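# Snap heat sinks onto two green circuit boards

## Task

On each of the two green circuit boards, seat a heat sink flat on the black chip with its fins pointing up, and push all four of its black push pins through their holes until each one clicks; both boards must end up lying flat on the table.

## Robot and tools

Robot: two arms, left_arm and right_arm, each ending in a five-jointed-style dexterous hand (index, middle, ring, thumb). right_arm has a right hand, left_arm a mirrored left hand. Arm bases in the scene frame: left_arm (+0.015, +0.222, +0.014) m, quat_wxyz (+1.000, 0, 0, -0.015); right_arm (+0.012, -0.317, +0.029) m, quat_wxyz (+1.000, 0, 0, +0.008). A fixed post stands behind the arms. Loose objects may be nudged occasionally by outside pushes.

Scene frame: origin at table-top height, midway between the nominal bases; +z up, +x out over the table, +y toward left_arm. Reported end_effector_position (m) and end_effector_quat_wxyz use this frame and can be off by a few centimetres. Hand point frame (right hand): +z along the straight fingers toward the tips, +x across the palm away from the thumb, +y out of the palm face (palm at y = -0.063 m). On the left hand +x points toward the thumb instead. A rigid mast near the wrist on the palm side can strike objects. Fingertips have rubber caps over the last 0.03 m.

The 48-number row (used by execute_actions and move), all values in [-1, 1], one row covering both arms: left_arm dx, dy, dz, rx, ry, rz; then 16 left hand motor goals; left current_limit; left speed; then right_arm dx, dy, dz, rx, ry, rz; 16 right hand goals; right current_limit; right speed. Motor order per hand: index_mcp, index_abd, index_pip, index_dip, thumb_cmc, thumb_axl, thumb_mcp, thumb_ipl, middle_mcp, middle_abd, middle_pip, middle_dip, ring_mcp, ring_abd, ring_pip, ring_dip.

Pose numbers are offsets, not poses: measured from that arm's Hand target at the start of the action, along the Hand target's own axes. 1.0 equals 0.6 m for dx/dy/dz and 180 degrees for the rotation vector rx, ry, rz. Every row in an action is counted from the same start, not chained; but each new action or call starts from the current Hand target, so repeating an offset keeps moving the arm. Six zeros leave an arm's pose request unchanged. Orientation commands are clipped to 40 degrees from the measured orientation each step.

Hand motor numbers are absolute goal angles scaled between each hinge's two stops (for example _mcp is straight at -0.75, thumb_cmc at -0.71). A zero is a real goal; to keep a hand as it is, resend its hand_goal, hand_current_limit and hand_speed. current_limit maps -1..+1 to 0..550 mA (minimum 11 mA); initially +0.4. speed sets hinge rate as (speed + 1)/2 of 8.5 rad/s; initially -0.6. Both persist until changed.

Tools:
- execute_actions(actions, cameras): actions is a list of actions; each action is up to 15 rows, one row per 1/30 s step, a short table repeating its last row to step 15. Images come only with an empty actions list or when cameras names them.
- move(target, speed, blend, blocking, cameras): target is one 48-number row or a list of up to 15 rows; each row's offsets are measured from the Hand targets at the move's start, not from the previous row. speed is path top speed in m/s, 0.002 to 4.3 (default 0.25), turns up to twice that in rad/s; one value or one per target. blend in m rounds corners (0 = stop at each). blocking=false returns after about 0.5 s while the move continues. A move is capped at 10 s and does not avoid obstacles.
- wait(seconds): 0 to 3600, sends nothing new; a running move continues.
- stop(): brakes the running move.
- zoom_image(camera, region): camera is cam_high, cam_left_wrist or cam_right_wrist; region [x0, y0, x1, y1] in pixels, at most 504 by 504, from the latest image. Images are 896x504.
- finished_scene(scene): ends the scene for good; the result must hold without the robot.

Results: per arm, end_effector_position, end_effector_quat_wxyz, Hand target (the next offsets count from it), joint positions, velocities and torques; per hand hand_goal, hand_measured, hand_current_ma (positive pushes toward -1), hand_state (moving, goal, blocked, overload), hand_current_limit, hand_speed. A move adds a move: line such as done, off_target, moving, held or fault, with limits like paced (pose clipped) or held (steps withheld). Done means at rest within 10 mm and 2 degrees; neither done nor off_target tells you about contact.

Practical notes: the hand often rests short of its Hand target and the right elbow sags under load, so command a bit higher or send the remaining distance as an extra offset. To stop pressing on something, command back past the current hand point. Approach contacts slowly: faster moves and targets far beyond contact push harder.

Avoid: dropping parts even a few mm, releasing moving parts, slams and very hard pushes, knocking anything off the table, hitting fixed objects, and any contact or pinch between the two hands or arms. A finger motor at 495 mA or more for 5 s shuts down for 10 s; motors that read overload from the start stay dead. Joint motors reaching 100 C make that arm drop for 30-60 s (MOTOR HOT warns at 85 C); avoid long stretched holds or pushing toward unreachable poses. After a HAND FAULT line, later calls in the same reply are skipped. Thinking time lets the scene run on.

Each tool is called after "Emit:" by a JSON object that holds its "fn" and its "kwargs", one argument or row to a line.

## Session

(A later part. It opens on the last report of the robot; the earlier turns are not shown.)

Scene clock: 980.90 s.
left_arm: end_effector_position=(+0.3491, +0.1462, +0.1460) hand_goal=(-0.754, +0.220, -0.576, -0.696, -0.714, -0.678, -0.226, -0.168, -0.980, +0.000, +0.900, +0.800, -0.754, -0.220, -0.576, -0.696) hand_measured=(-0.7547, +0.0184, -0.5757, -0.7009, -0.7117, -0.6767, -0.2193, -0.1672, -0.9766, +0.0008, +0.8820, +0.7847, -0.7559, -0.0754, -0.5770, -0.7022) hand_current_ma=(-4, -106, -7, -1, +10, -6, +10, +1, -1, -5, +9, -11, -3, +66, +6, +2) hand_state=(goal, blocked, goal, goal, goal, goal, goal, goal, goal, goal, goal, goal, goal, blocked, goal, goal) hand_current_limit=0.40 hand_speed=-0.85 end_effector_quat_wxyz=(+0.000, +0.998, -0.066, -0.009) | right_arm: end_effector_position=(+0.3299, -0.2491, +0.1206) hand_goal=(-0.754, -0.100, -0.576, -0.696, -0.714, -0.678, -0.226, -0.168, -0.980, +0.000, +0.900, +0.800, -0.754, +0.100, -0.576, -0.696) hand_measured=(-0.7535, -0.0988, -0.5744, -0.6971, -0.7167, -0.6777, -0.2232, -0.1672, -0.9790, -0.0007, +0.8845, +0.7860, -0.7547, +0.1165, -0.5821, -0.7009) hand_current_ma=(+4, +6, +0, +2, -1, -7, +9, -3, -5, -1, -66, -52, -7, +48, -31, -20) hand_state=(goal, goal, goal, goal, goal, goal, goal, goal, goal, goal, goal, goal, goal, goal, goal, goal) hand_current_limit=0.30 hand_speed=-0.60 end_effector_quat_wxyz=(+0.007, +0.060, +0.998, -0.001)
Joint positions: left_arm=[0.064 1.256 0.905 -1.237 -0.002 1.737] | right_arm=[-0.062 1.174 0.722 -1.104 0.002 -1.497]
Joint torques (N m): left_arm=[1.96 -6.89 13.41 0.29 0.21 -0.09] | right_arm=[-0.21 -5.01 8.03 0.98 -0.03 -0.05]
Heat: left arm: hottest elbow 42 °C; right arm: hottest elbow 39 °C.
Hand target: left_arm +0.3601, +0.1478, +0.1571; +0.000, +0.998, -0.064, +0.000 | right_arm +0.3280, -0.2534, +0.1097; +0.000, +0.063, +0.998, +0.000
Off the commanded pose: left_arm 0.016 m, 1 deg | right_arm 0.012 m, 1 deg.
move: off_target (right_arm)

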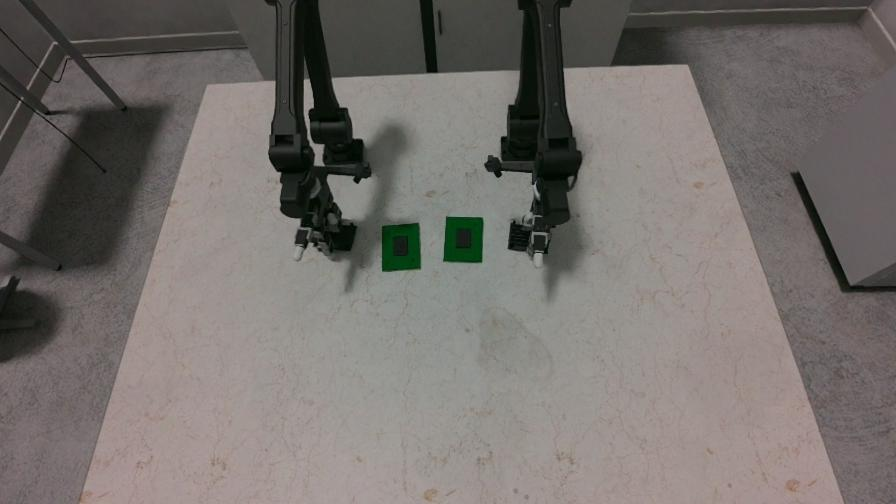

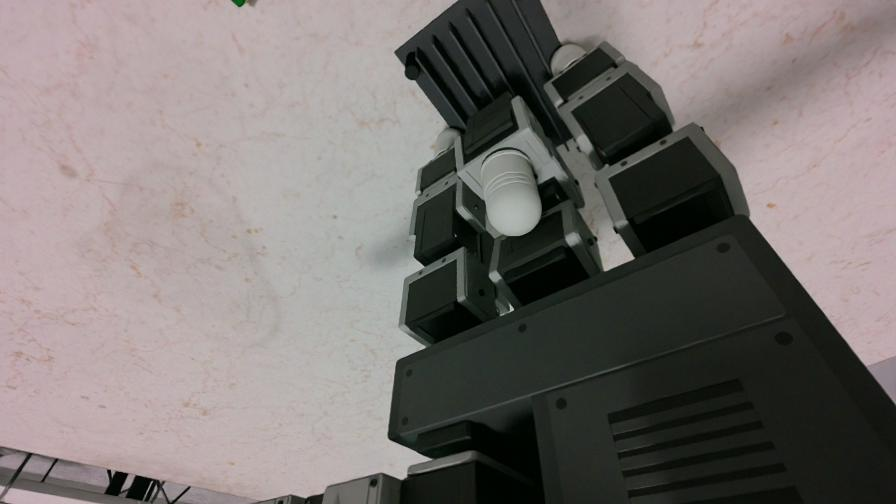

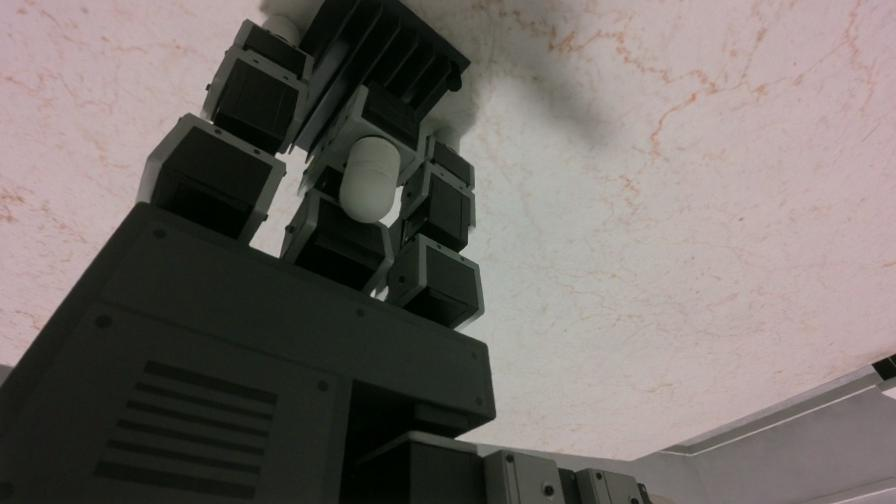

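Emit:
{"fn": "move", "kwargs": {
  "target": [0,0,0,0,0,0,-0.754,0.45,-0.576,-0.696,-0.714,-0.678,-0.226,-0.168,-0.98,0,0.9,0.8,-0.754,-0.45,-0.576,-0.696,0.4,-0.85,0.005,0,-0.05,0,0,0,-0.754,-0.1,-0.576,-0.696,-0.714,-0.678,-0.226,-0.168,-0.98,0,0.9,0.8,-0.754,0.1,-0.576,-0.696,0.3,-0.6],
  "cameras": [],
  "speed": 0.03
}}

Scene clock: 993.70 s.
left_arm: end_effector_position=(+0.3496, +0.1462, +0.1467) hand_goal=(-0.754, +0.450, -0.576, -0.696, -0.714, -0.678, -0.226, -0.168, -0.980, +0.000, +0.900, +0.800, -0.754, -0.450, -0.576, -0.696) hand_measured=(-0.7547, +0.0711, -0.5770, -0.7009, -0.7117, -0.6777, -0.2203, -0.1681, -0.9754, +0.0008, +0.8832, +0.7860, -0.7559, -0.0871, -0.5770, -0.7009) hand_current_ma=(-9, -281, -6, -11, +8, +2, +0, +13, +1, -3, -8, -3, -10, +259, +0, -4) hand_state=(goal, blocked, goal, goal, goal, goal, goal, goal, goal, goal, goal, goal, goal, blocked, goal, goal) hand_current_limit=0.40 hand_speed=-0.85 end_effector_quat_wxyz=(+0.000, +0.998, -0.066, -0.008) | right_arm: end_effector_position=(+0.3152, -0.2484, +0.1261) hand_goal=(-0.754, -0.100, -0.576, -0.696, -0.714, -0.678, -0.226, -0.168, -0.980, +0.000, +0.900, +0.800, -0.754, +0.100, -0.576, -0.696) hand_measured=(-0.7535, -0.1091, -0.5744, -0.6971, -0.7167, -0.6777, -0.2232, -0.1672, -0.9790, +0.0008, +0.8845, +0.7860, -0.7547, +0.0916, -0.5744, -0.6996) hand_current_ma=(+6, -20, +3, -1, +5, -2, +1, -8, -4, +7, -77, -51, -3, -22, +2, -19) hand_state=(goal, goal, goal, goal, goal, goal, goal, goal, goal, goal, goal, goal, goal, goal, goal, goal) hand_current_limit=0.30 hand_speed=-0.60 end_effector_quat_wxyz=(-0.012, +0.060, +0.998, -0.001)
Joint positions: left_arm=[0.064 1.256 0.906 -1.238 -0.002 1.737] | right_arm=[-0.062 1.149 0.722 -1.168 0.002 -1.497]
Joint torques (N m): left_arm=[1.67 -6.89 13.45 0.16 0.28 -0.01] | right_arm=[-0.03 -6.59 12.05 -0.42 -0.02 -0.04]
Heat: left arm: hottest elbow 43 °C; right arm: hottest elbow 39 °C.
Hand target: left_arm +0.3601, +0.1479, +0.1572; +0.000, +0.998, -0.064, +0.000 | right_arm +0.3251, -0.2530, +0.1397; +0.000, +0.063, +0.998, -0.001
Off the commanded pose: left_arm 0.015 m, 1 deg | right_arm 0.017 m, 1 deg.
move: off_target (right_arm)

Emit:
{"fn": "move", "kwargs": {
  "target": [0.0033,0,-0.05,0,0,0,-0.754,0.45,-0.576,-0.696,-0.714,-0.678,-0.226,-0.168,-0.98,0,0.9,0.8,-0.754,-0.45,-0.576,-0.696,0.4,-0.85,-0.0265,0.0033,-0.0083,0,0,0,-0.754,-0.1,-0.576,-0.696,-0.714,-0.678,-0.226,-0.168,-0.98,0,0.9,0.8,-0.754,0.1,-0.576,-0.696,0.3,-0.6],
  "cameras": ["all"],
  "speed": 0.04
}}

Emit:
{"fn": "zoom_image", "kwargs": {
  "camera": "cam_left_wrist",
  "region": [380, 0, 640, 160]
}}

Emit:
{"fn": "zoom_image", "kwargs": {
  "camera": "cam_right_wrist",
  "region": [240, 0, 500, 160]
}}

Emit:
{"fn": "zoom_image", "kwargs": {
  "camera": "cam_high",
  "region": [480, 190, 580, 280]
}}

Scene clock: 1004.73 s.
left_arm: end_effector_position=(+0.3460, +0.1461, +0.1629) hand_goal=(-0.754, +0.450, -0.576, -0.696, -0.714, -0.678, -0.226, -0.168, -0.980, +0.000, +0.900, +0.800, -0.754, -0.450, -0.576, -0.696) hand_measured=(-0.7607, +0.0696, -0.5821, -0.7009, -0.7117, -0.6777, -0.2203, -0.1672, -0.9754, +0.0008, +0.8832, +0.7860, -0.7486, -0.0871, -0.5770, -0.6983) hand_current_ma=(-6, -275, +2, -10, +11, -4, +7, +12, -1, -5, -12, -7, -3, +261, +0, +12) hand_state=(goal, blocked, goal, goal, goal, goal, goal, goal, goal, goal, goal, goal, goal, blocked, goal, goal) hand_current_limit=0.40 hand_speed=-0.85 end_effector_quat_wxyz=(+0.002, +0.997, -0.066, -0.026) | right_arm: end_effector_position=(+0.3270, -0.2490, +0.1340) hand_goal=(-0.754, -0.100, -0.576, -0.696, -0.714, -0.678, -0.226, -0.168, -0.980, +0.000, +0.900, +0.800, -0.754, +0.100, -0.576, -0.696) hand_measured=(-0.7535, -0.1003, -0.5744, -0.6971, -0.7167, -0.6777, -0.2232, -0.1681, -0.9790, +0.0008, +0.8832, +0.7860, -0.7547, +0.0916, -0.5744, -0.6996) hand_current_ma=(-6, +1, +5, +14, +4, -6, +0, -11, -8, +1, -74, -64, -3, -20, -4, -24) hand_state=(goal, goal, goal, goal, goal, goal, goal, goal, goal, goal, goal, goal, goal, goal, goal, goal) hand_current_limit=0.30 hand_speed=-0.60 end_effector_quat_wxyz=(-0.007, +0.060, +0.998, -0.001)
Joint positions: left_arm=[0.064 1.256 0.951 -1.319 -0.002 1.737] | right_arm=[-0.062 1.167 0.757 -1.176 0.002 -1.497]
Joint torques (N m): left_arm=[1.49 -8.18 15.16 -0.1 0.19 -0.02] | right_arm=[0.03 -5.19 12.92 -0.21 -0.02 0]
Motor temperatures (°C): left_arm=[26 29 45 28 25 27] | right_arm=[27 30 40 27 23 27]
Heat: left arm: hottest elbow 45 °C; right arm: hottest elbow 40 °C.
Hand target: left_arm +0.3621, +0.1476, +0.1871; +0.000, +0.998, -0.064, +0.000 | right_arm +0.3412, -0.2530, +0.1447; +0.000, +0.063, +0.998, -0.001
Off the commanded pose: left_arm 0.029 m, 3 deg | right_arm 0.018 m, 1 deg.
move: off_target (left_arm, right_arm)

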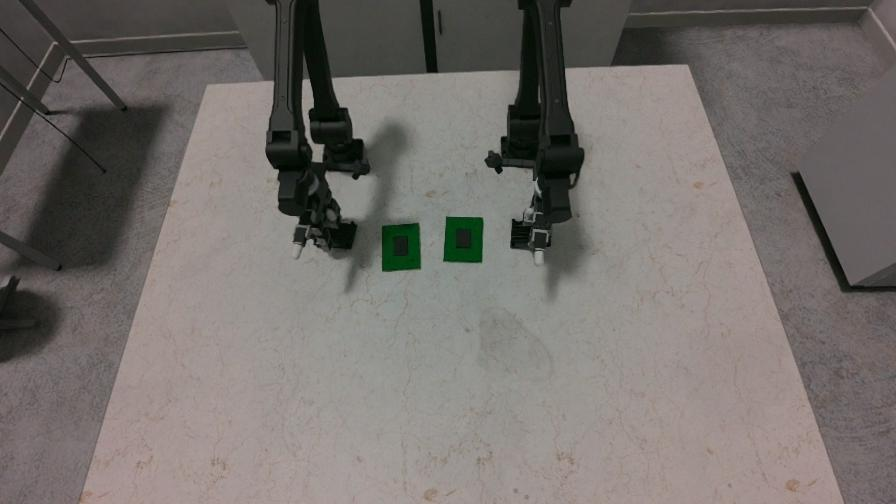

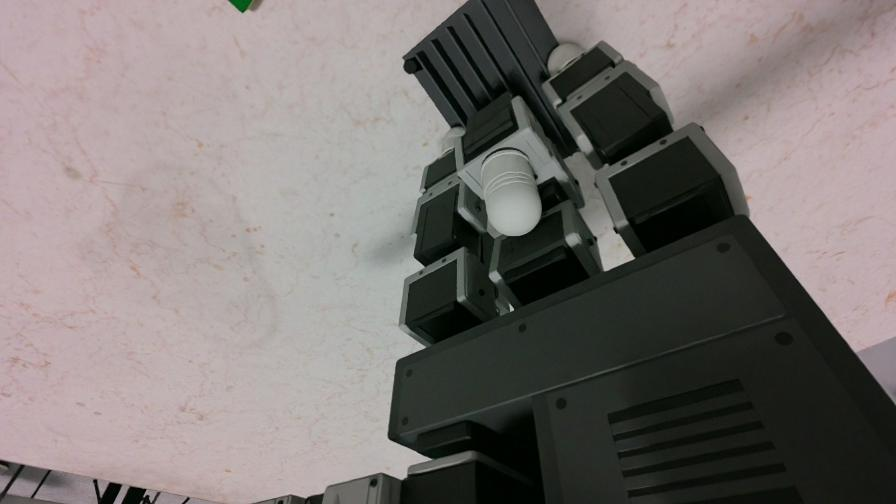

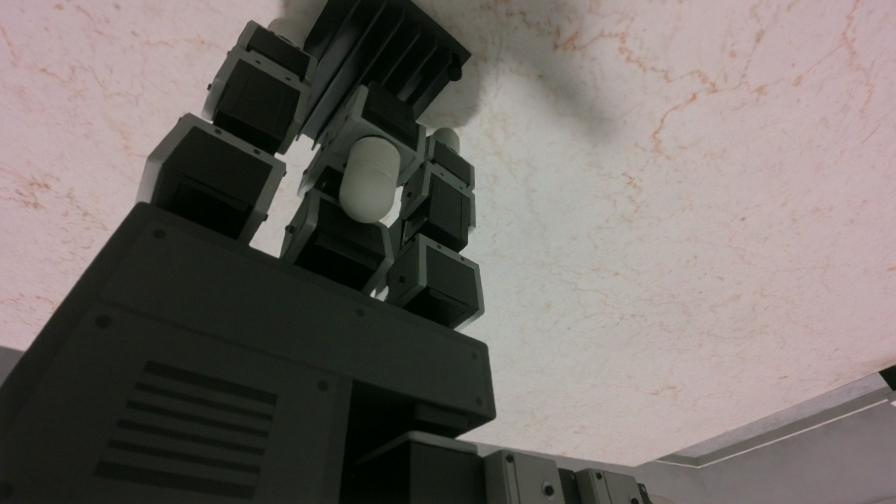

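Scaled by 1.938 from the camera's image (finer frame: 1280x720).

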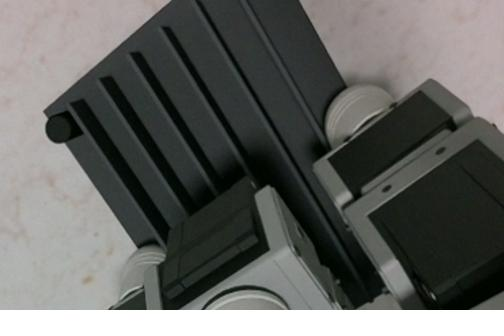

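Scaled by 1.938 from the camera's image (finer frame: 1280x720).

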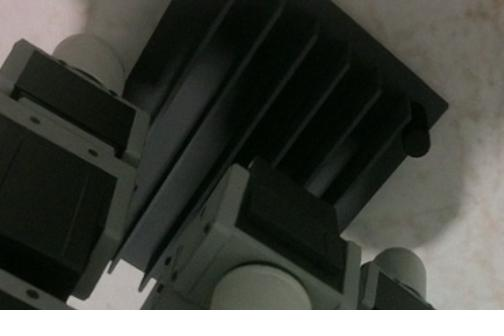

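Scaled by 5.040 from the camera's image (finer frame: 1280x720).

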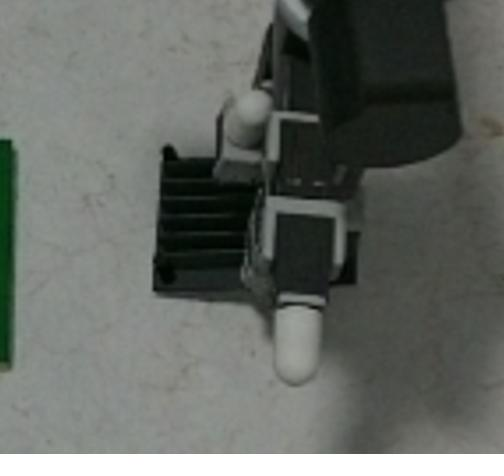

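Emit:
{"fn": "move", "kwargs": {
  "target": [0.006,0,-0.04,0,0,0,-0.754,0.5,-0.576,-0.696,-0.714,-0.678,-0.226,-0.168,-0.98,0,0.9,0.8,-0.754,-0.5,-0.576,-0.696,0.5,-0.85,-0.006,0,0,0,0,0,-0.754,0.2,-0.576,-0.696,-0.714,-0.678,-0.226,-0.168,-0.98,0,0.9,0.8,-0.754,-0.2,-0.576,-0.696,0.3,-0.85],
  "cameras": ["all"],
  "speed": 0.04
}}

Emit:
{"fn": "zoom_image", "kwargs": {
  "camera": "cam_left_wrist",
  "region": [380, 0, 640, 160]
}}

Emit:
{"fn": "zoom_image", "kwargs": {
  "camera": "cam_right_wrist",
  "region": [240, 0, 500, 160]
}}

Emit:
{"fn": "zoom_image", "kwargs": {
  "camera": "cam_high",
  "region": [480, 190, 580, 280]
}}

Scene clock: 1020.43 s.
left_arm: end_effector_position=(+0.3507, +0.1463, +0.1846) hand_goal=(-0.754, +0.500, -0.576, -0.696, -0.714, -0.678, -0.226, -0.168, -0.980, +0.000, +0.900, +0.800, -0.754, -0.500, -0.576, -0.696) hand_measured=(-0.7619, +0.0696, -0.5821, -0.7022, -0.7117, -0.6767, -0.2193, -0.1672, -0.9742, +0.0008, +0.8832, +0.7860, -0.7474, -0.0900, -0.5757, -0.6983) hand_current_ma=(-5, -326, +2, -10, +5, -2, -1, +10, -6, -9, -15, -8, -4, +309, +1, +5) hand_state=(goal, blocked, goal, goal, goal, goal, goal, goal, goal, goal, goal, goal, goal, blocked, goal, goal) hand_current_limit=0.50 hand_speed=-0.85 end_effector_quat_wxyz=(+0.002, +0.997, -0.066, -0.029) | right_arm: end_effector_position=(+0.3278, -0.2490, +0.1328) hand_goal=(-0.754, +0.200, -0.576, -0.696, -0.714, -0.678, -0.226, -0.168, -0.980, +0.000, +0.900, +0.800, -0.754, -0.200, -0.576, -0.696) hand_measured=(-0.7535, +0.0975, -0.5744, -0.6971, -0.7167, -0.6767, -0.2232, -0.1681, -0.9790, -0.0007, +0.8845, +0.7860, -0.7547, -0.0593, -0.5757, -0.6996) hand_current_ma=(-4, -287, +0, +8, -3, -1, +14, -4, -2, -3, -64, -56, +7, +353, -2, -16) hand_state=(goal, blocked, goal, goal, goal, goal, goal, goal, goal, goal, goal, goal, goal, blocked, goal, goal) hand_current_limit=0.30 hand_speed=-0.85 end_effector_quat_wxyz=(-0.012, +0.060, +0.998, -0.001)
Joint positions: left_arm=[0.064 1.256 1.01 -1.384 -0.002 1.737] | right_arm=[-0.062 1.177 0.762 -1.179 0.002 -1.497]
Joint torques (N m): left_arm=[1.61 -10.17 15.49 -0.14 0.2 -0.03] | right_arm=[0.03 -5.36 13.15 -0.06 -0.02 -0.01]
Heat: left arm: hottest elbow 48 °C; right arm: hottest elbow 42 °C.
Hand target: left_arm +0.3657, +0.1472, +0.2111; +0.000, +0.998, -0.064, +0.000 | right_arm +0.3446, -0.2535, +0.1446; +0.000, +0.063, +0.998, -0.001
Off the commanded pose: left_arm 0.030 m, 3 deg | right_arm 0.021 m, 1 deg.
move: off_target (left_arm, right_arm)

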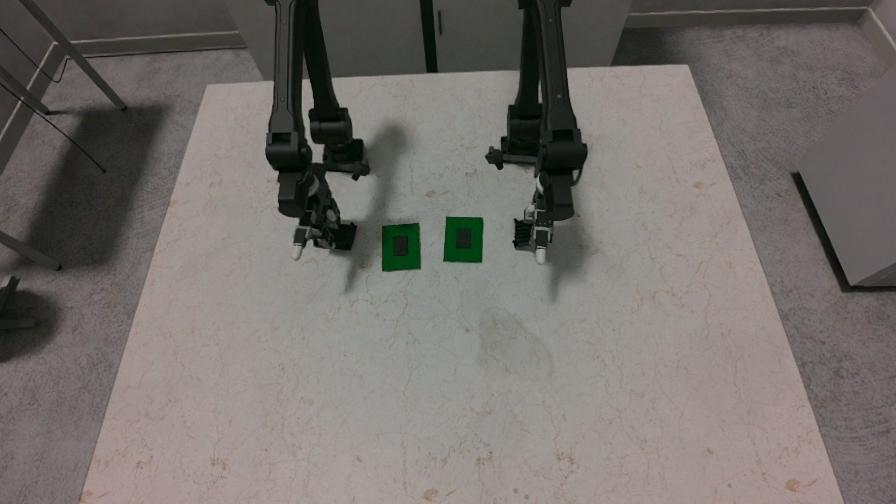

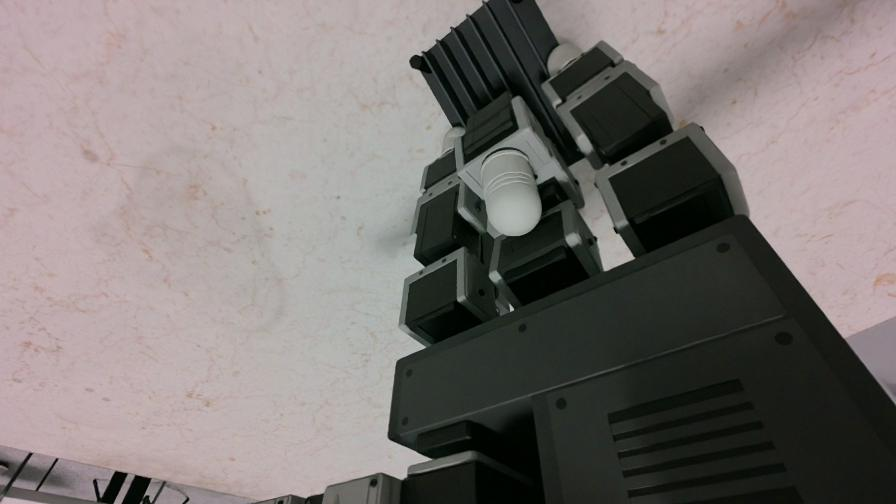

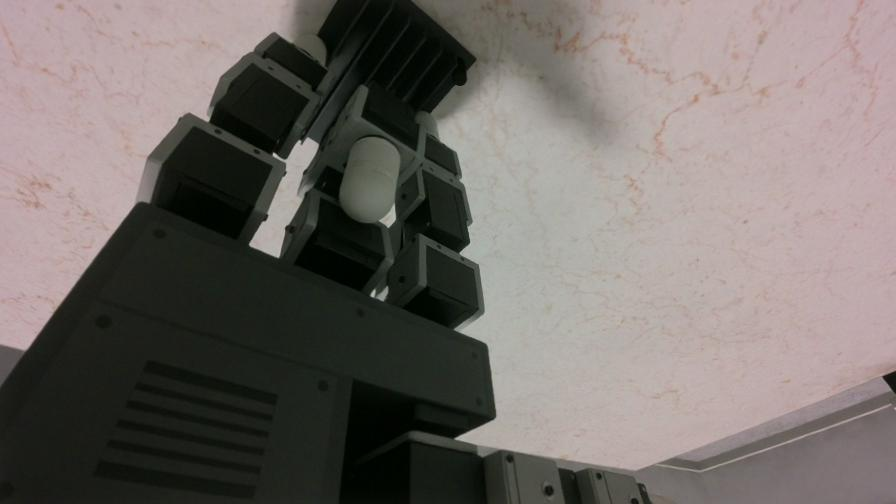

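Scaled by 1.938 from the camera's image (finer frame: 1280x720).

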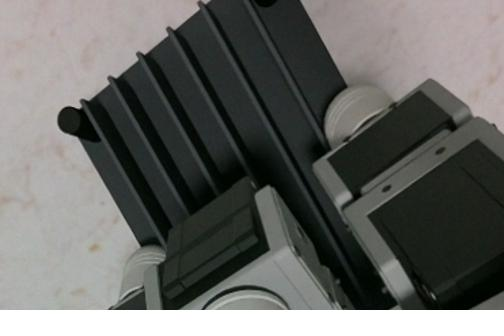

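Scaled by 1.938 from the camera's image (finer frame: 1280x720).

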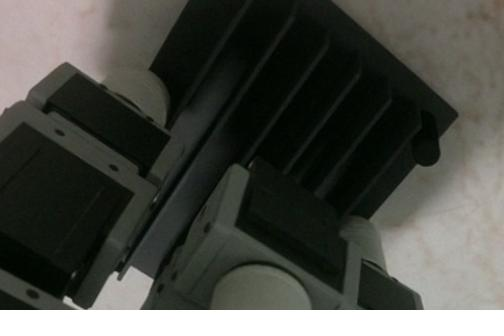

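Scaled by 5.040 from the camera's image (finer frame: 1280x720).

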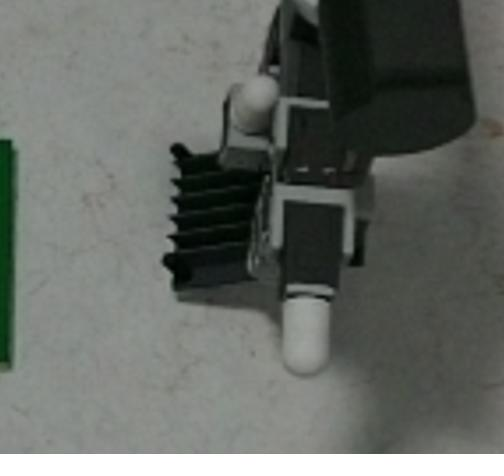

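Emit:
{"fn": "move", "kwargs": {
  "target": [-0.0227,0.0029,0.122,0,0,0,-0.754,0.5,-0.576,-0.696,-0.714,-0.678,-0.226,-0.168,-0.98,0,0.9,0.8,-0.754,-0.5,-0.576,-0.696,0.5,-0.85,0,0,0,0,0,0,-0.754,-0.1,-0.576,-0.696,-0.714,-0.678,-0.226,-0.168,-0.98,0,0.9,0.8,-0.754,0.1,-0.576,-0.696,0.3,-0.6],
  "cameras": ["cam_high"],
  "speed": 0.04
}}

Emit:
{"fn": "zoom_image", "kwargs": {
  "camera": "cam_high",
  "region": [480, 190, 580, 280]
}}

Emit:
{"fn": "zoom_image", "kwargs": {
  "camera": "cam_high",
  "region": [280, 190, 380, 280]
}}

Scene clock: 1054.70 s.
left_arm: end_effector_position=(+0.3513, +0.1463, +0.1460) hand_goal=(-0.754, +0.500, -0.576, -0.696, -0.714, -0.678, -0.226, -0.168, -0.980, +0.000, +0.900, +0.800, -0.754, -0.500, -0.576, -0.696) hand_measured=(-0.7619, +0.0740, -0.5821, -0.7009, -0.7117, -0.6767, -0.2193, -0.1681, -0.9742, +0.0008, +0.8832, +0.7860, -0.7450, -0.0886, -0.5757, -0.6983) hand_current_ma=(-7, -332, -3, -19, +8, +0, +4, +9, -6, -6, -4, -12, -4, +311, +7, +8) hand_state=(goal, blocked, goal, goal, goal, goal, goal, goal, goal, goal, goal, goal, goal, blocked, goal, goal) hand_current_limit=0.50 hand_speed=-0.85 end_effector_quat_wxyz=(-0.001, +0.998, -0.066, -0.001) | right_arm: end_effector_position=(+0.3295, -0.2491, +0.1344) hand_goal=(-0.754, -0.100, -0.576, -0.696, -0.714, -0.678, -0.226, -0.168, -0.980, +0.000, +0.900, +0.800, -0.754, +0.100, -0.576, -0.696) hand_measured=(-0.7535, -0.0988, -0.5744, -0.6971, -0.7154, -0.6777, -0.2232, -0.1681, -0.9790, +0.0008, +0.8845, +0.7860, -0.7547, +0.0975, -0.5744, -0.6996) hand_current_ma=(+5, +5, -3, +6, -2, -2, +10, -8, -5, +7, -74, -61, +4, -12, +8, -13) hand_state=(goal, goal, goal, goal, goal, goal, goal, goal, goal, goal, goal, goal, goal, goal, goal, goal) hand_current_limit=0.30 hand_speed=-0.60 end_effector_quat_wxyz=(-0.010, +0.060, +0.998, -0.001)
Joint positions: left_arm=[0.064 1.252 0.901 -1.223 -0.002 1.737] | right_arm=[-0.062 1.177 0.766 -1.179 0.002 -1.497]
Joint torques (N m): left_arm=[1.2 -7.47 9.1 1.66 0.16 -0.04] | right_arm=[0.03 -5.42 12.85 -0.09 -0.02 -0.01]
Motor temperatures (°C): left_arm=[26 29 46 28 25 27] | right_arm=[27 30 46 27 23 27]
Heat: left arm: hottest elbow 46 °C; right arm: hottest elbow 46 °C.
Hand target: left_arm +0.3521, +0.1472, +0.1380; +0.000, +0.998, -0.064, +0.001 | right_arm +0.3446, -0.2535, +0.1446; +0.000, +0.063, +0.998, -0.001
Off the commanded pose: left_arm 0.008 m, 0 deg | right_arm 0.019 m, 1 deg.
move: done

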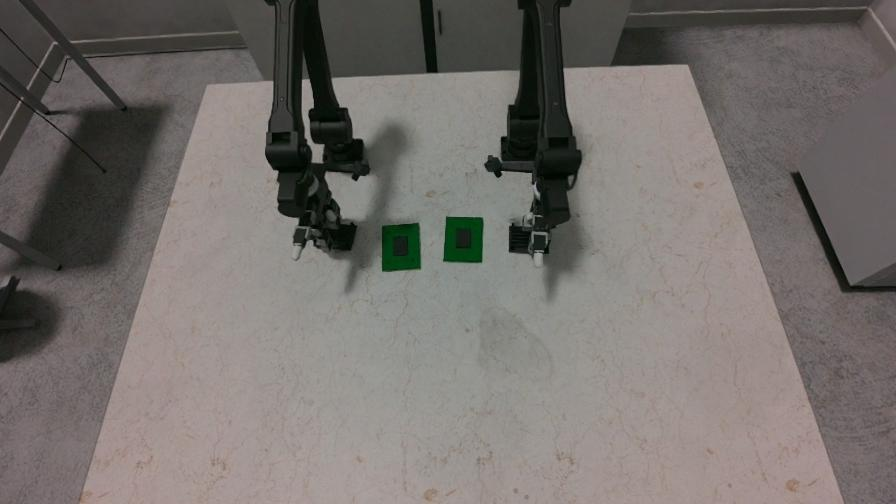

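Scaled by 5.040 from the camera's image (finer frame: 1280x720).

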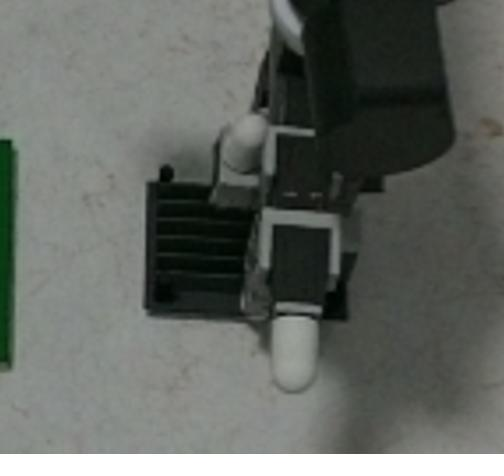

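Scaled by 5.040 from the camera's image (finer frame: 1280x720).

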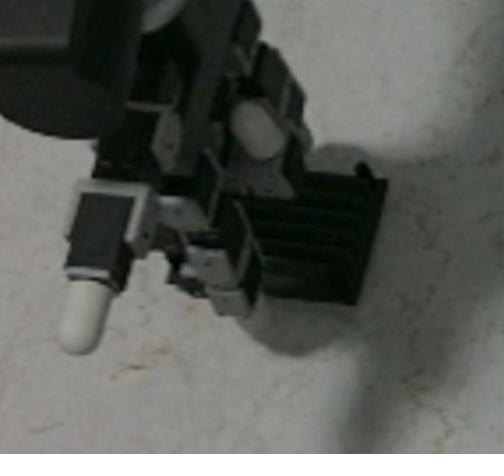

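Emit:
{"fn": "move", "kwargs": {
  "target": [
    [0,0,0,0,0,0,-0.754,-0.1,-0.576,-0.696,-0.714,-0.678,-0.226,-0.168,-0.98,0,0.9,0.8,-0.754,0.1,-0.576,-0.696,0.4,-0.6,0,0.01,0,0,0,0,-0.754,-0.1,-0.576,-0.696,-0.714,-0.678,-0.226,-0.168,-0.98,0,0.9,0.8,-0.754,0.1,-0.576,-0.696,0.4,-0.6],
    [0,0.0183,0,0,0,-0.025,-0.754,-0.1,-0.576,-0.696,-0.714,-0.678,-0.226,-0.168,-0.98,0,0.9,0.8,-0.754,0.1,-0.576,-0.696,0.4,-0.6,0,0.01,0,0,0,0,-0.754,0.25,-0.576,-0.696,-0.714,-0.678,-0.226,-0.168,-0.98,0,0.9,0.8,-0.754,-0.25,-0.576,-0.696,0.4,-0.85]
  ],
  "cameras": ["all"],
  "speed": 0.04
}}

Emit:
{"fn": "zoom_image", "kwargs": {
  "camera": "cam_high",
  "region": [480, 190, 580, 280]
}}

Emit:
{"fn": "zoom_image", "kwargs": {
  "camera": "cam_left_wrist",
  "region": [380, 0, 640, 160]
}}

Emit:
{"fn": "zoom_image", "kwargs": {
  "camera": "cam_right_wrist",
  "region": [240, 0, 500, 160]
}}

Scene clock: 1081.77 s.
left_arm: end_effector_position=(+0.3540, +0.1423, +0.1457) hand_goal=(-0.754, -0.100, -0.576, -0.696, -0.714, -0.678, -0.226, -0.168, -0.980, +0.000, +0.900, +0.800, -0.754, +0.100, -0.576, -0.696) hand_measured=(-0.7619, +0.0433, -0.5821, -0.7022, -0.7104, -0.6777, -0.2203, -0.1681, -0.9754, +0.0023, +0.8845, +0.7860, -0.7450, +0.0931, -0.5744, -0.6971) hand_current_ma=(-6, +68, -3, -8, +7, +1, -3, +11, -2, -2, -3, -11, -6, -6, -1, +9) hand_state=(goal, blocked, goal, goal, goal, goal, goal, goal, goal, goal, goal, goal, goal, goal, goal, goal) hand_current_limit=0.40 hand_speed=-0.60 end_effector_quat_wxyz=(-0.001, +1.000, -0.023, +0.004) | right_arm: end_effector_position=(+0.3298, -0.2492, +0.1338) hand_goal=(-0.754, +0.250, -0.576, -0.696, -0.714, -0.678, -0.226, -0.168, -0.980, +0.000, +0.900, +0.800, -0.754, -0.250, -0.576, -0.696) hand_measured=(-0.7535, +0.0946, -0.5744, -0.6971, -0.7154, -0.6777, -0.2242, -0.1672, -0.9790, -0.0007, +0.8845, +0.7860, -0.7547, -0.0622, -0.5744, -0.6996) hand_current_ma=(-1, -379, -2, +5, -4, -1, -4, -12, -11, -1, -71, -62, -6, +387, +8, -18) hand_state=(goal, moving, goal, goal, goal, goal, goal, goal, goal, goal, goal, goal, goal, blocked, goal, goal) hand_current_limit=0.40 hand_speed=-0.85 end_effector_quat_wxyz=(-0.011, +0.062, +0.998, -0.001)
Joint positions: left_arm=[0.048 1.232 0.883 -1.214 -0.002 1.635] | right_arm=[-0.062 1.179 0.766 -1.179 0.002 -1.493]
Joint torques (N m): left_arm=[-0.79 -7.36 8.91 1.05 0.21 -0.15] | right_arm=[1.67 -5.36 12.93 -0.06 -0.04 0.13]
Heat: left arm: hottest elbow 45 °C; right arm: hottest elbow 45 °C.
Hand target: left_arm +0.3506, +0.1363, +0.1380; +0.000, +1.000, -0.025, +0.001 | right_arm +0.3454, -0.2475, +0.1446; +0.000, +0.063, +0.998, -0.001
Off the commanded pose: left_arm 0.010 m, 0 deg | right_arm 0.019 m, 1 deg.
move: off_target (right_arm); target 2's new numbers were sent with right_arm's hand 0.019 m and 1 deg from that target

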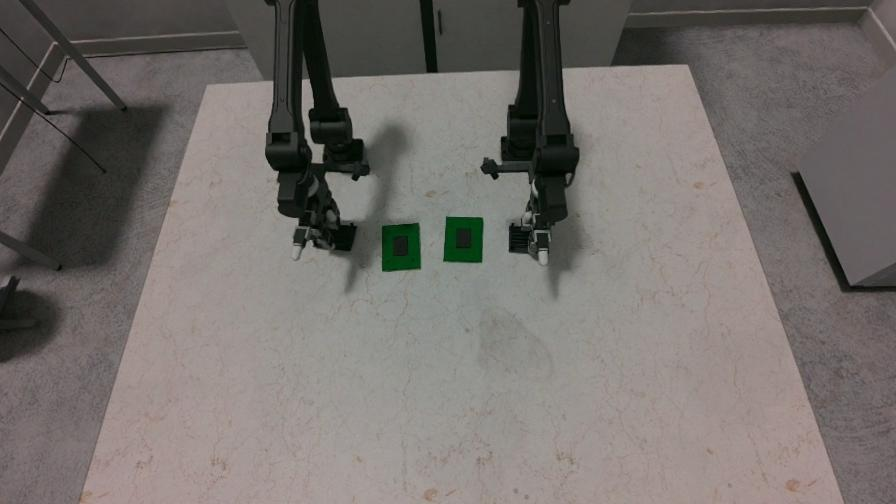

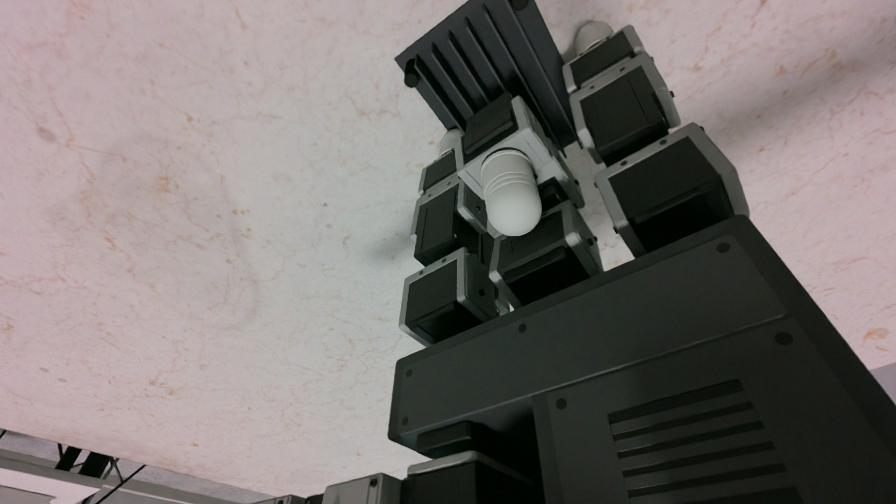

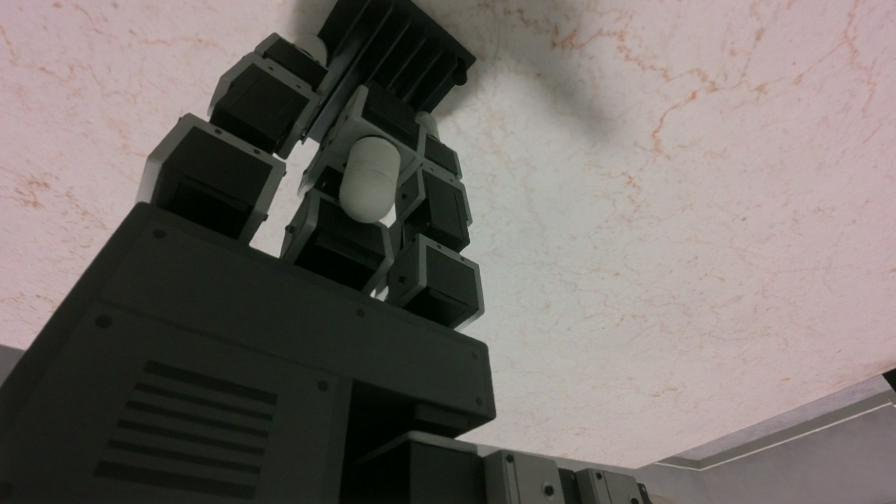

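Scaled by 5.040 from the camera's image (finer frame: 1280x720).

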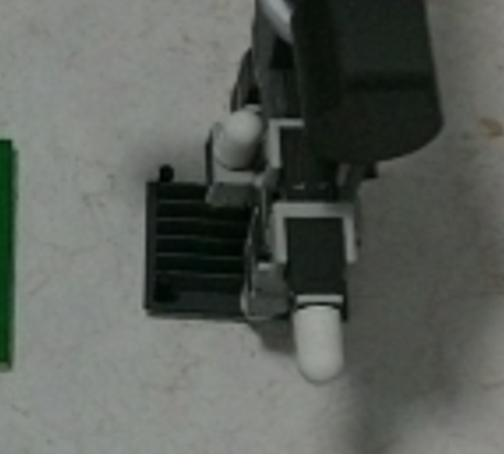

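Scaled by 1.938 from the camera's image (finer frame: 1280x720).

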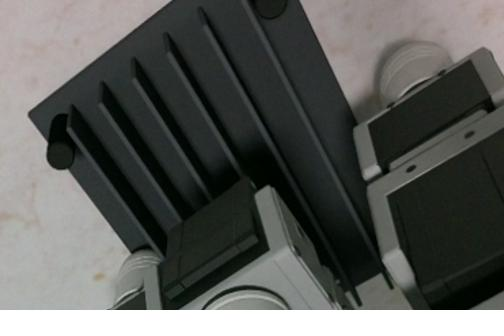

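Scaled by 1.938 from the camera's image (finer frame: 1280x720).

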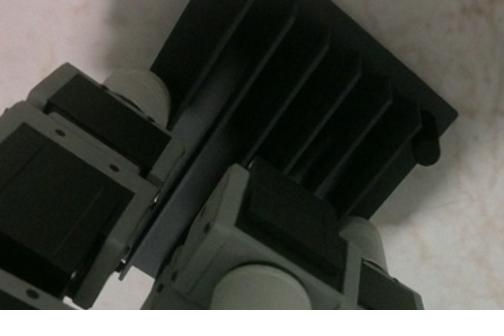

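Emit:
{"fn": "execute_actions", "kwargs": {
  "actions": []
}}

Scene clock: 1117.30 s.
left_arm: end_effector_position=(+0.3540, +0.1423, +0.1457) hand_goal=(-0.754, -0.100, -0.576, -0.696, -0.714, -0.678, -0.226, -0.168, -0.980, +0.000, +0.900, +0.800, -0.754, +0.100, -0.576, -0.696) hand_measured=(-0.7619, +0.0418, -0.5821, -0.7009, -0.7104, -0.6777, -0.2203, -0.1672, -0.9742, +0.0008, +0.8832, +0.7847, -0.7450, +0.0916, -0.5744, -0.6983) hand_current_ma=(+0, +59, +7, -13, +8, +6, +0, +6, +2, -11, -1, -20, -1, +1, +1, +11) hand_state=(goal, blocked, goal, goal, goal, goal, goal, goal, goal, goal, goal, goal, goal, goal, goal, goal) hand_current_limit=0.40 hand_speed=-0.60 end_effector_quat_wxyz=(-0.001, +1.000, -0.023, +0.004) | right_arm: end_effector_position=(+0.3298, -0.2492, +0.1338) hand_goal=(-0.754, +0.250, -0.576, -0.696, -0.714, -0.678, -0.226, -0.168, -0.980, +0.000, +0.900, +0.800, -0.754, -0.250, -0.576, -0.696) hand_measured=(-0.7535, +0.0946, -0.5744, -0.6971, -0.7154, -0.6777, -0.2242, -0.1681, -0.9790, -0.0007, +0.8845, +0.7860, -0.7547, -0.0622, -0.5744, -0.6996) hand_current_ma=(-5, -382, +9, -4, +7, -9, -4, -7, -2, +2, -70, -57, -9, +393, -2, -10) hand_state=(goal, blocked, goal, goal, goal, goal, goal, goal, goal, goal, goal, goal, goal, blocked, goal, goal) hand_current_limit=0.40 hand_speed=-0.85 end_effector_quat_wxyz=(-0.011, +0.062, +0.998, -0.001)
Joint positions: left_arm=[0.048 1.232 0.883 -1.214 -0.002 1.635] | right_arm=[-0.062 1.179 0.766 -1.179 0.002 -1.493]
Joint velocities: within noise
Joint torques (N m): left_arm=[-0.56 -7.12 8.94 1.01 0.12 -0.17] | right_arm=[1.67 -5.3 12.93 -0.09 -0.04 0.13]
Motor temperatures (°C): left_arm=[26 29 42 28 25 27] | right_arm=[27 29 45 27 23 27]
Heat: left arm: hottest elbow 42 °C; right arm: hottest elbow 45 °C.
Hand target: left_arm +0.3506, +0.1363, +0.1380; +0.000, +1.000, -0.025, +0.001 | right_arm +0.3454, -0.2475, +0.1446; +0.000, +0.063, +0.998, -0.001
Off the commanded pose: left_arm 0.010 m, 0 deg | right_arm 0.019 m, 1 deg.

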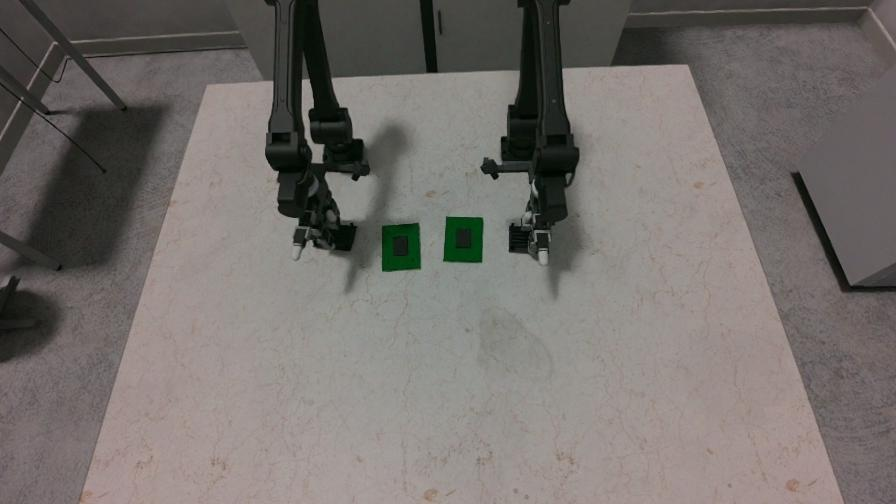

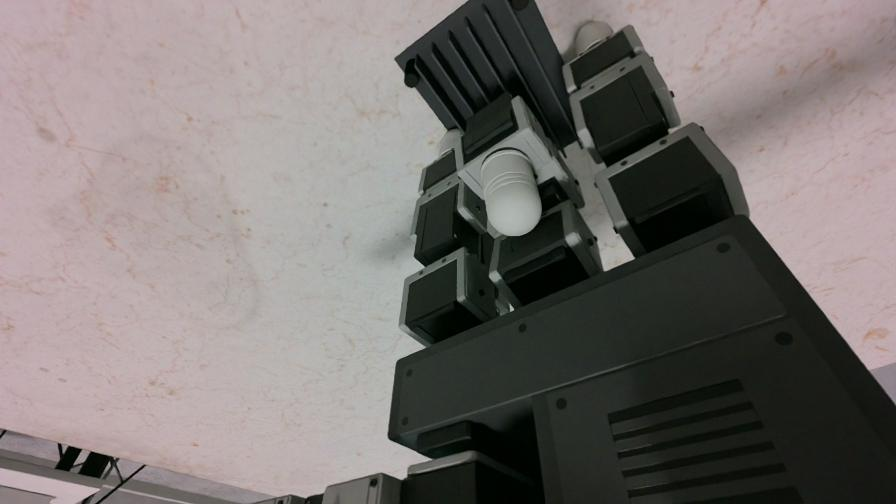

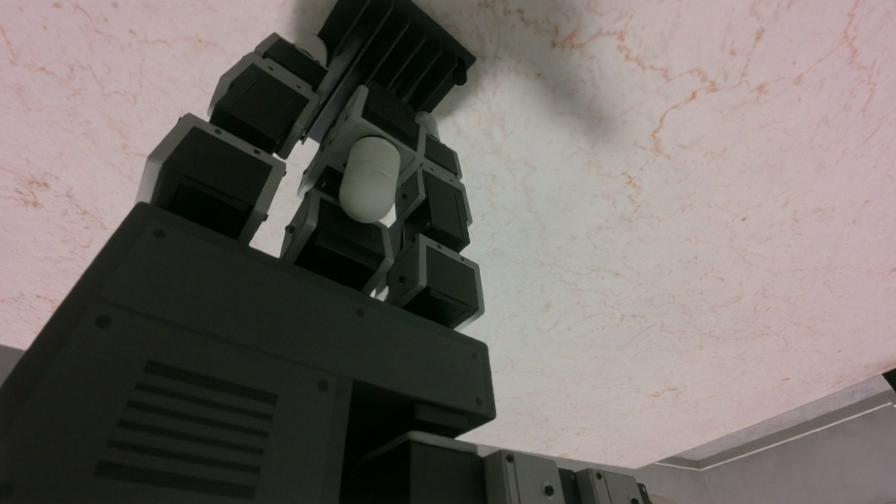

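Emit:
{"fn": "zoom_image", "kwargs": {
  "camera": "cam_left_wrist",
  "region": [360, 0, 680, 220]
}}

Emit:
{"fn": "zoom_image", "kwargs": {
  "camera": "cam_right_wrist",
  "region": [200, 0, 520, 220]
}}

Scaled by 1.575 from the camera's image (finer frame: 1280x720).

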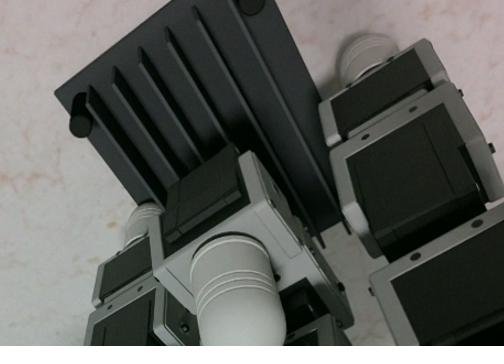

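Scaled by 1.575 from the camera's image (finer frame: 1280x720).

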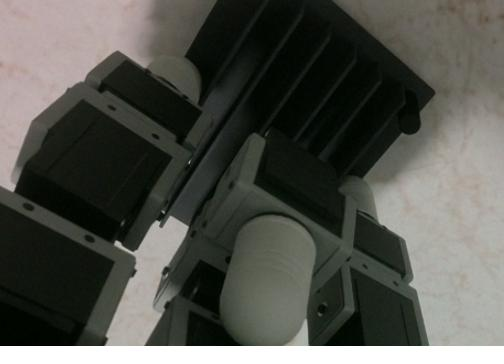

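Emit:
{"fn": "execute_actions", "kwargs": {
  "actions": [
    [[0,0,0,0,0,0,-0.754,-0.2,-0.576,-0.696,-0.714,-0.678,-0.226,-0.168,-0.98,0,0.9,0.8,-0.754,0.15,-0.576,-0.696,0.4,-0.6,0,0,0,0,0,0,-0.754,0.25,-0.576,-0.696,-0.714,-0.678,-0.226,-0.168,-0.98,0,0.03,-0.22,-0.754,-0.25,-0.576,-0.696,0.4,-0.8]],
    [[0,0,0,0,0,0,-0.754,-0.2,-0.576,-0.696,-0.714,-0.678,-0.226,-0.168,-0.98,0,0.9,0.8,-0.754,0.15,-0.576,-0.696,0.4,-0.6,0,0,0,0,0,0,-0.754,0.25,-0.576,-0.696,-0.714,-0.678,-0.226,-0.168,-0.98,0,0.03,-0.22,-0.754,-0.25,-0.576,-0.696,0.4,-0.8]]
  ],
  "cameras": ["cam_right_wrist","cam_left_wrist"]
}}

Scene clock: 1181.67 s.
left_arm: end_effector_position=(+0.3536, +0.1423, +0.1458) hand_goal=(-0.754, -0.200, -0.576, -0.696, -0.714, -0.678, -0.226, -0.168, -0.980, +0.000, +0.900, +0.800, -0.754, +0.150, -0.576, -0.696) hand_measured=(-0.7619, +0.0330, -0.5821, -0.7022, -0.7117, -0.6767, -0.2203, -0.1691, -0.9742, +0.0008, +0.8832, +0.7860, -0.7450, +0.1356, -0.5744, -0.6971) hand_current_ma=(-3, +143, -5, -5, +4, +2, +8, +5, -7, -4, -4, -12, -14, -3, -12, +6) hand_state=(goal, blocked, goal, goal, goal, goal, goal, goal, goal, goal, goal, goal, goal, goal, goal, goal) hand_current_limit=0.40 hand_speed=-0.60 end_effector_quat_wxyz=(-0.001, +1.000, -0.023, +0.004) | right_arm: end_effector_position=(+0.3298, -0.2492, +0.1338) hand_goal=(-0.754, +0.250, -0.576, -0.696, -0.714, -0.678, -0.226, -0.168, -0.980, +0.000, +0.030, -0.220, -0.754, -0.250, -0.576, -0.696) hand_measured=(-0.7535, +0.0946, -0.5744, -0.6971, -0.7154, -0.6777, -0.2232, -0.1681, -0.9790, +0.0008, +0.0300, -0.2193, -0.7547, -0.0622, -0.5744, -0.6996) hand_current_ma=(+5, -388, +1, +11, +0, -3, +2, -8, +0, +0, -4, +7, -6, +389, -8, -9) hand_state=(goal, blocked, goal, goal, goal, goal, goal, goal, goal, goal, goal, goal, goal, blocked, goal, goal) hand_current_limit=0.40 hand_speed=-0.80 end_effector_quat_wxyz=(-0.011, +0.062, +0.998, -0.001)
Joint positions: left_arm=[0.048 1.23 0.882 -1.214 -0.002 1.635] | right_arm=[-0.062 1.179 0.766 -1.179 0.002 -1.493]
Joint torques (N m): left_arm=[-0.26 -5.71 8.88 0.99 0.17 -0.17] | right_arm=[1.79 -5.42 12.93 -0.08 -0.04 0.13]
Heat: left arm: hottest elbow 40 °C; right arm: hottest elbow 46 °C.
Hand target: left_arm +0.3506, +0.1363, +0.1380; +0.000, +1.000, -0.025, +0.000 | right_arm +0.3454, -0.2475, +0.1446; +0.000, +0.063, +0.998, -0.001
Off the commanded pose: left_arm 0.010 m, 0 deg | right_arm 0.019 m, 1 deg.
Images, in order (width x height): cam_left_wrist 896x504, cam_right_wrist 896x504.

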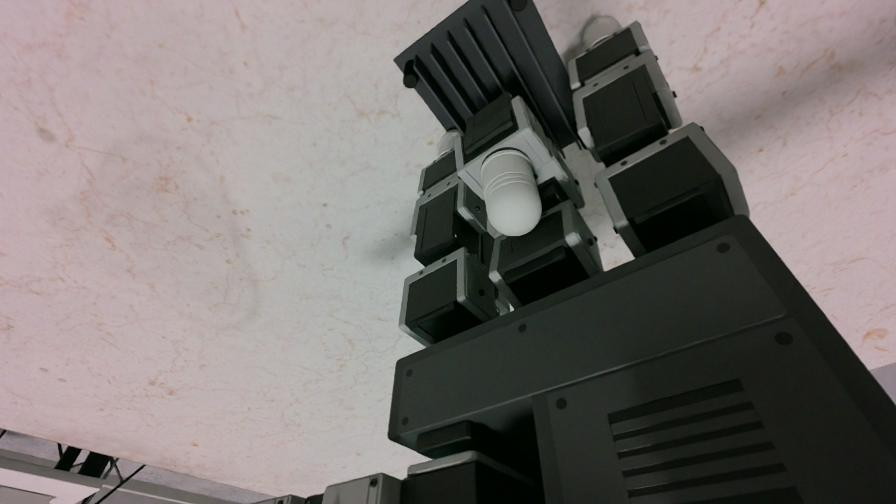

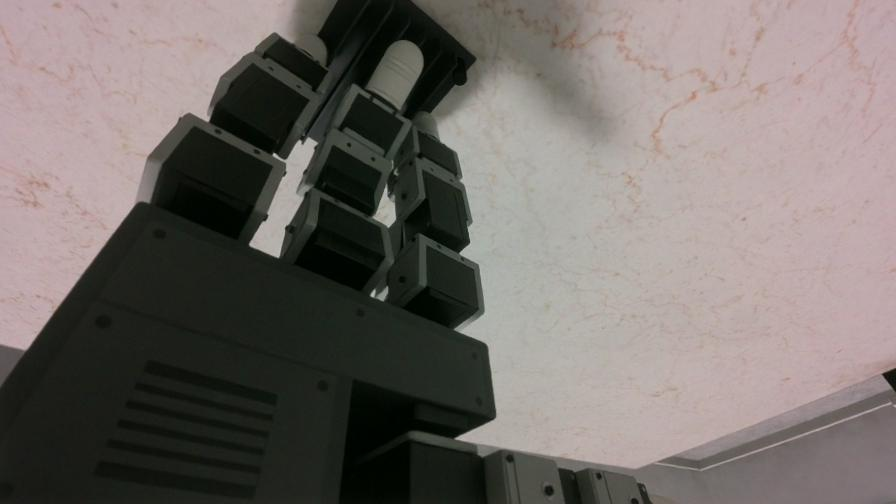

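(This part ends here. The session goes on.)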